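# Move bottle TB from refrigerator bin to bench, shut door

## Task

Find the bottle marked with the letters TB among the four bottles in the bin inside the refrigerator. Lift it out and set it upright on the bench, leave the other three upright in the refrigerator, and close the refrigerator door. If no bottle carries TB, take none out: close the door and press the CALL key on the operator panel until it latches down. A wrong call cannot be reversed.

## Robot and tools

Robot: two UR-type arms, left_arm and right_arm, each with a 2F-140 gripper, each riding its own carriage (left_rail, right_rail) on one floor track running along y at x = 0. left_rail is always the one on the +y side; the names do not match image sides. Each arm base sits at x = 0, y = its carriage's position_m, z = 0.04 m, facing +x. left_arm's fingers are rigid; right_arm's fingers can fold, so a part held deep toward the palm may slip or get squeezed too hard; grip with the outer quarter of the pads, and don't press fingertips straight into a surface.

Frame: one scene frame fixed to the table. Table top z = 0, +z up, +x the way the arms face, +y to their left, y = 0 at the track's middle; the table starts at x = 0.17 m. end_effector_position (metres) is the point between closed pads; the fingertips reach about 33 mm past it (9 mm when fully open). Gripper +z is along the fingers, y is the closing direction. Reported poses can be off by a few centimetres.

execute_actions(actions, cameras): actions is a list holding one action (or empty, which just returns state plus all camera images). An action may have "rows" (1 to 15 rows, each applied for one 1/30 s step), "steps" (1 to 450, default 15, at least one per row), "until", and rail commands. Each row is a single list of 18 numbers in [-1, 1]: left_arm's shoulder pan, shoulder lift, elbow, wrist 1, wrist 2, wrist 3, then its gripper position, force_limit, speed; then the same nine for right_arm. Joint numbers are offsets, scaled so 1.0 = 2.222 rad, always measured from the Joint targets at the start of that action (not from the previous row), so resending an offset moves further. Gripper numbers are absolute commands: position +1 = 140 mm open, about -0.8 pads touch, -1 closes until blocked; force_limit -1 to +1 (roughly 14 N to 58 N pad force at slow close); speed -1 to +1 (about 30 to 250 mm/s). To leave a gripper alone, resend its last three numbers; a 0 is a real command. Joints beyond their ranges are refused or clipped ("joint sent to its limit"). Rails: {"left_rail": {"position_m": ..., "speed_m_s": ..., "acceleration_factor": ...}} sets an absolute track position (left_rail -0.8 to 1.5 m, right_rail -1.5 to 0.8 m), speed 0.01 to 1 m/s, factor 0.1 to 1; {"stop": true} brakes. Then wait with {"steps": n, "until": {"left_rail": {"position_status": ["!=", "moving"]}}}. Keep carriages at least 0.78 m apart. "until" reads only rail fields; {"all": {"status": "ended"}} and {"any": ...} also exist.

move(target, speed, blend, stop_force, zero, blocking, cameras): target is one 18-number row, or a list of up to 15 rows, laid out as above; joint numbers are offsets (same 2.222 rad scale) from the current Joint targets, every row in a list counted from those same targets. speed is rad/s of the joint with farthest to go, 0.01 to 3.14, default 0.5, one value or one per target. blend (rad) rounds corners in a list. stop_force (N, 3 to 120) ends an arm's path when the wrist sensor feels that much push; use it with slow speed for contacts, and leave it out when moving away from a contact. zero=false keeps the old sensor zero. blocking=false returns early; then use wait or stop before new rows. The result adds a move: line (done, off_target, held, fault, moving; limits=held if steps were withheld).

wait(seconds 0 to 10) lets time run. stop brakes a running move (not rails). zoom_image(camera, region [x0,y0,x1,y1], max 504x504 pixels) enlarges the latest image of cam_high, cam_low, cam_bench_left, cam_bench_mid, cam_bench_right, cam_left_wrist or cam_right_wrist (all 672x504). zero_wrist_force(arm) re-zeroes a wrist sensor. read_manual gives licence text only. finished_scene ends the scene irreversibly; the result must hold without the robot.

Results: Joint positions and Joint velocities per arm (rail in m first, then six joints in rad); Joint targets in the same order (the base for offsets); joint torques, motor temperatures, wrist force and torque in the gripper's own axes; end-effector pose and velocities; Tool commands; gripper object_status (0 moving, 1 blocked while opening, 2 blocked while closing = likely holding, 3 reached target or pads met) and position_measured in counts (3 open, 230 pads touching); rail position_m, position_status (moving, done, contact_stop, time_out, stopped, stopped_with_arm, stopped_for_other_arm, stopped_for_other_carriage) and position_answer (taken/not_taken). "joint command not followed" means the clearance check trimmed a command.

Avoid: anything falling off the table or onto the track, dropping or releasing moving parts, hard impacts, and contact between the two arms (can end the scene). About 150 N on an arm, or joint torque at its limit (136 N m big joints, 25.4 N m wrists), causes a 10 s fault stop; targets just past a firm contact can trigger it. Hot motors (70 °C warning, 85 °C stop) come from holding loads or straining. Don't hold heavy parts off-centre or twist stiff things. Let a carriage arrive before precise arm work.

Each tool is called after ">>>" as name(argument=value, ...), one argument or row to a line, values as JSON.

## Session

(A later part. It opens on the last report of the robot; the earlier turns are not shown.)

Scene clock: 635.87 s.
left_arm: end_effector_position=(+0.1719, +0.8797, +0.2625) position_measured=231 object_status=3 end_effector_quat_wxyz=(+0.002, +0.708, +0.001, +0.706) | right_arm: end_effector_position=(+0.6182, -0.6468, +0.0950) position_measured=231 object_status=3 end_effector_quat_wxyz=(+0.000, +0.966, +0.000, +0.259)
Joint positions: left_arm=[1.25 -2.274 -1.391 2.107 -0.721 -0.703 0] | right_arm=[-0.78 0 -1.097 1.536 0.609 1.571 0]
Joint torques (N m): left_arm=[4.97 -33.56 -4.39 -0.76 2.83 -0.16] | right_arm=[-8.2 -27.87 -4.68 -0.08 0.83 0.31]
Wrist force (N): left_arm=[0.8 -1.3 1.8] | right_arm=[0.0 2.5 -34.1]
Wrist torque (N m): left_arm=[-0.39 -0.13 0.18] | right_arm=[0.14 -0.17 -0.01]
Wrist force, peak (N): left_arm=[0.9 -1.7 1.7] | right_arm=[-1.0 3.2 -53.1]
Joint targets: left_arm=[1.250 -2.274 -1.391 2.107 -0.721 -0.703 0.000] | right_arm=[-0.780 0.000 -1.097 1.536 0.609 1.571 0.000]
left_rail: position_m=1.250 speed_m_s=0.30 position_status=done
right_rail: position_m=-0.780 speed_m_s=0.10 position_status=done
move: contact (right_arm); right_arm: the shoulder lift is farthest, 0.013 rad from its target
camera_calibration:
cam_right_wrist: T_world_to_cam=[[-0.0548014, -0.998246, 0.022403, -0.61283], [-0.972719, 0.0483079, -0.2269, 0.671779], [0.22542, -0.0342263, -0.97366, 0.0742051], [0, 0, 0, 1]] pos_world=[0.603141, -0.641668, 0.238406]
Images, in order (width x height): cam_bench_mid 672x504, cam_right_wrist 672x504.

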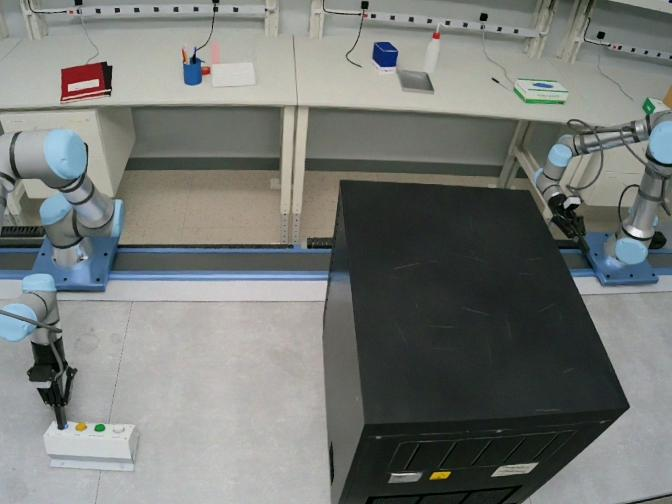

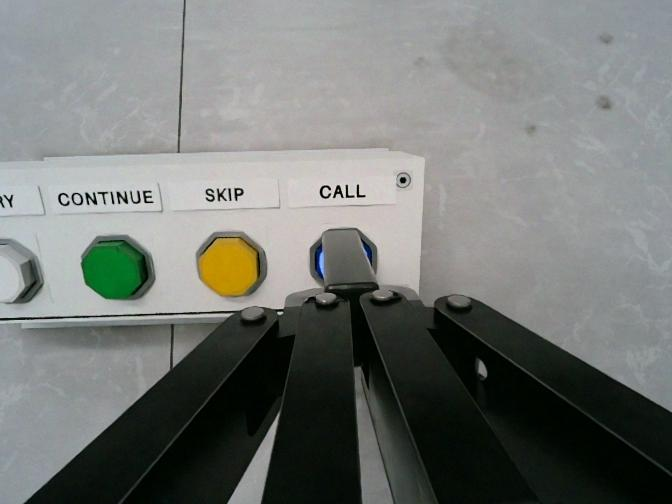

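>>> move(
  target=[0,0,0,0,0,0,-1,0,-1,0,-0.0537,0.0096,0.0437,0,0,-1,-0.5,-1],
  speed=0.15,
  cameras=["cam_right_wrist","cam_bench_mid","cam_high"],
)

>>> zoom_image(
  camera="cam_right_wrist",
  region=[150, 120, 450, 320],
)

>>> zoom_image(
  camera="cam_high",
  region=[130, 340, 250, 440],
)

Scene clock: 637.63 s.
left_arm: end_effector_position=(+0.1719, +0.8797, +0.2625) position_measured=231 object_status=3 end_effector_quat_wxyz=(+0.002, +0.708, +0.001, +0.706) | right_arm: end_effector_position=(+0.5868, -0.6468, +0.1508) position_measured=231 object_status=3 end_effector_quat_wxyz=(+0.000, +0.966, +0.000, +0.259)
Joint positions: left_arm=[1.25 -2.274 -1.391 2.107 -0.721 -0.703 0] | right_arm=[-0.78 0 -1.216 1.557 0.705 1.571 0]
Joint torques (N m): left_arm=[5.2 -33.47 -4.4 -0.71 2.82 -0.07] | right_arm=[-8.1 -37.7 -9.6 3.94 -0.1 0.23]
Wrist force (N): left_arm=[0.6 -1.5 1.6] | right_arm=[1.3 0.9 -0.1]
Wrist torque (N m): left_arm=[-0.43 -0.11 0.18] | right_arm=[0.26 -0.22 0.02]
Wrist force, peak (N): left_arm=[0.5 -1.7 1.7] | right_arm=[-0.1 2.4 -34.2]
Joint targets: left_arm=[1.250 -2.274 -1.391 2.107 -0.721 -0.703 0.000] | right_arm=[-0.780 0.000 -1.217 1.557 0.706 1.571 0.000]
left_rail: position_m=1.250 speed_m_s=0.30 position_status=done
right_rail: position_m=-0.780 speed_m_s=0.10 position_status=done
move: done
camera_calibration:
cam_right_wrist: T_world_to_cam=[[-0.054823, -0.998246, 0.0223577, -0.615783], [-0.972532, 0.0483109, -0.227702, 0.653953], [0.226223, -0.0342269, -0.973474, 0.135223], [0, 0, 0, 1]] pos_world=[0.57164, -0.641668, 0.29431]
Images, in order (width x height): cam_high 672x504, cam_bench_mid 672x504, cam_right_wrist 672x504.

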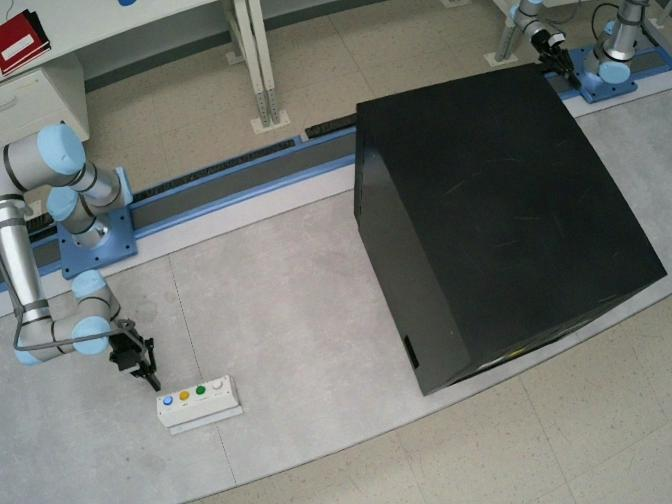

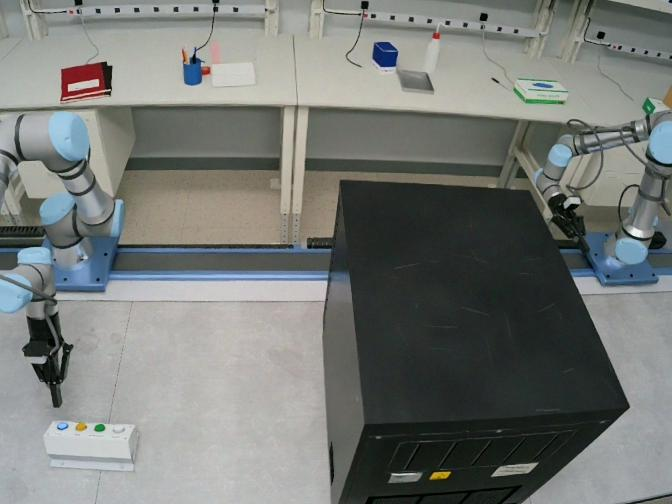

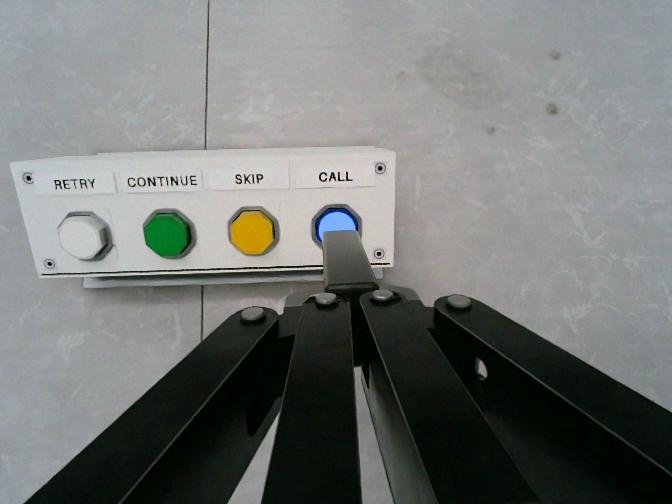

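Scaled by 1.680 from the camera's 672x504 image, which has a finer 960x720 frame.

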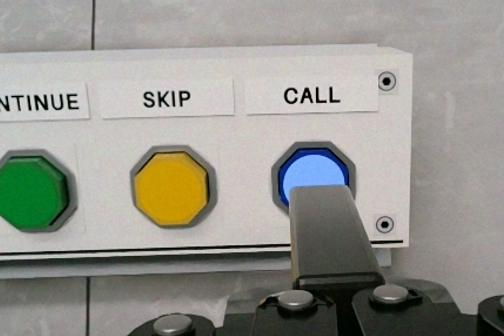

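Scaled by 4.200 from the camera's 672x504 image, which has a finer 960x720 frame.

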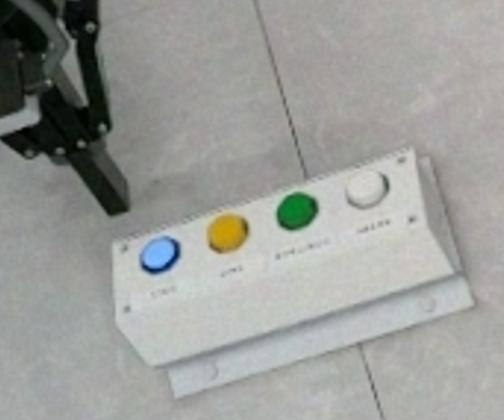

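The CALL key is lit and staying in. The door is shut, and all four bottles are standing inside.

>>> finished_scene(
)

The scene is finished: the task was done.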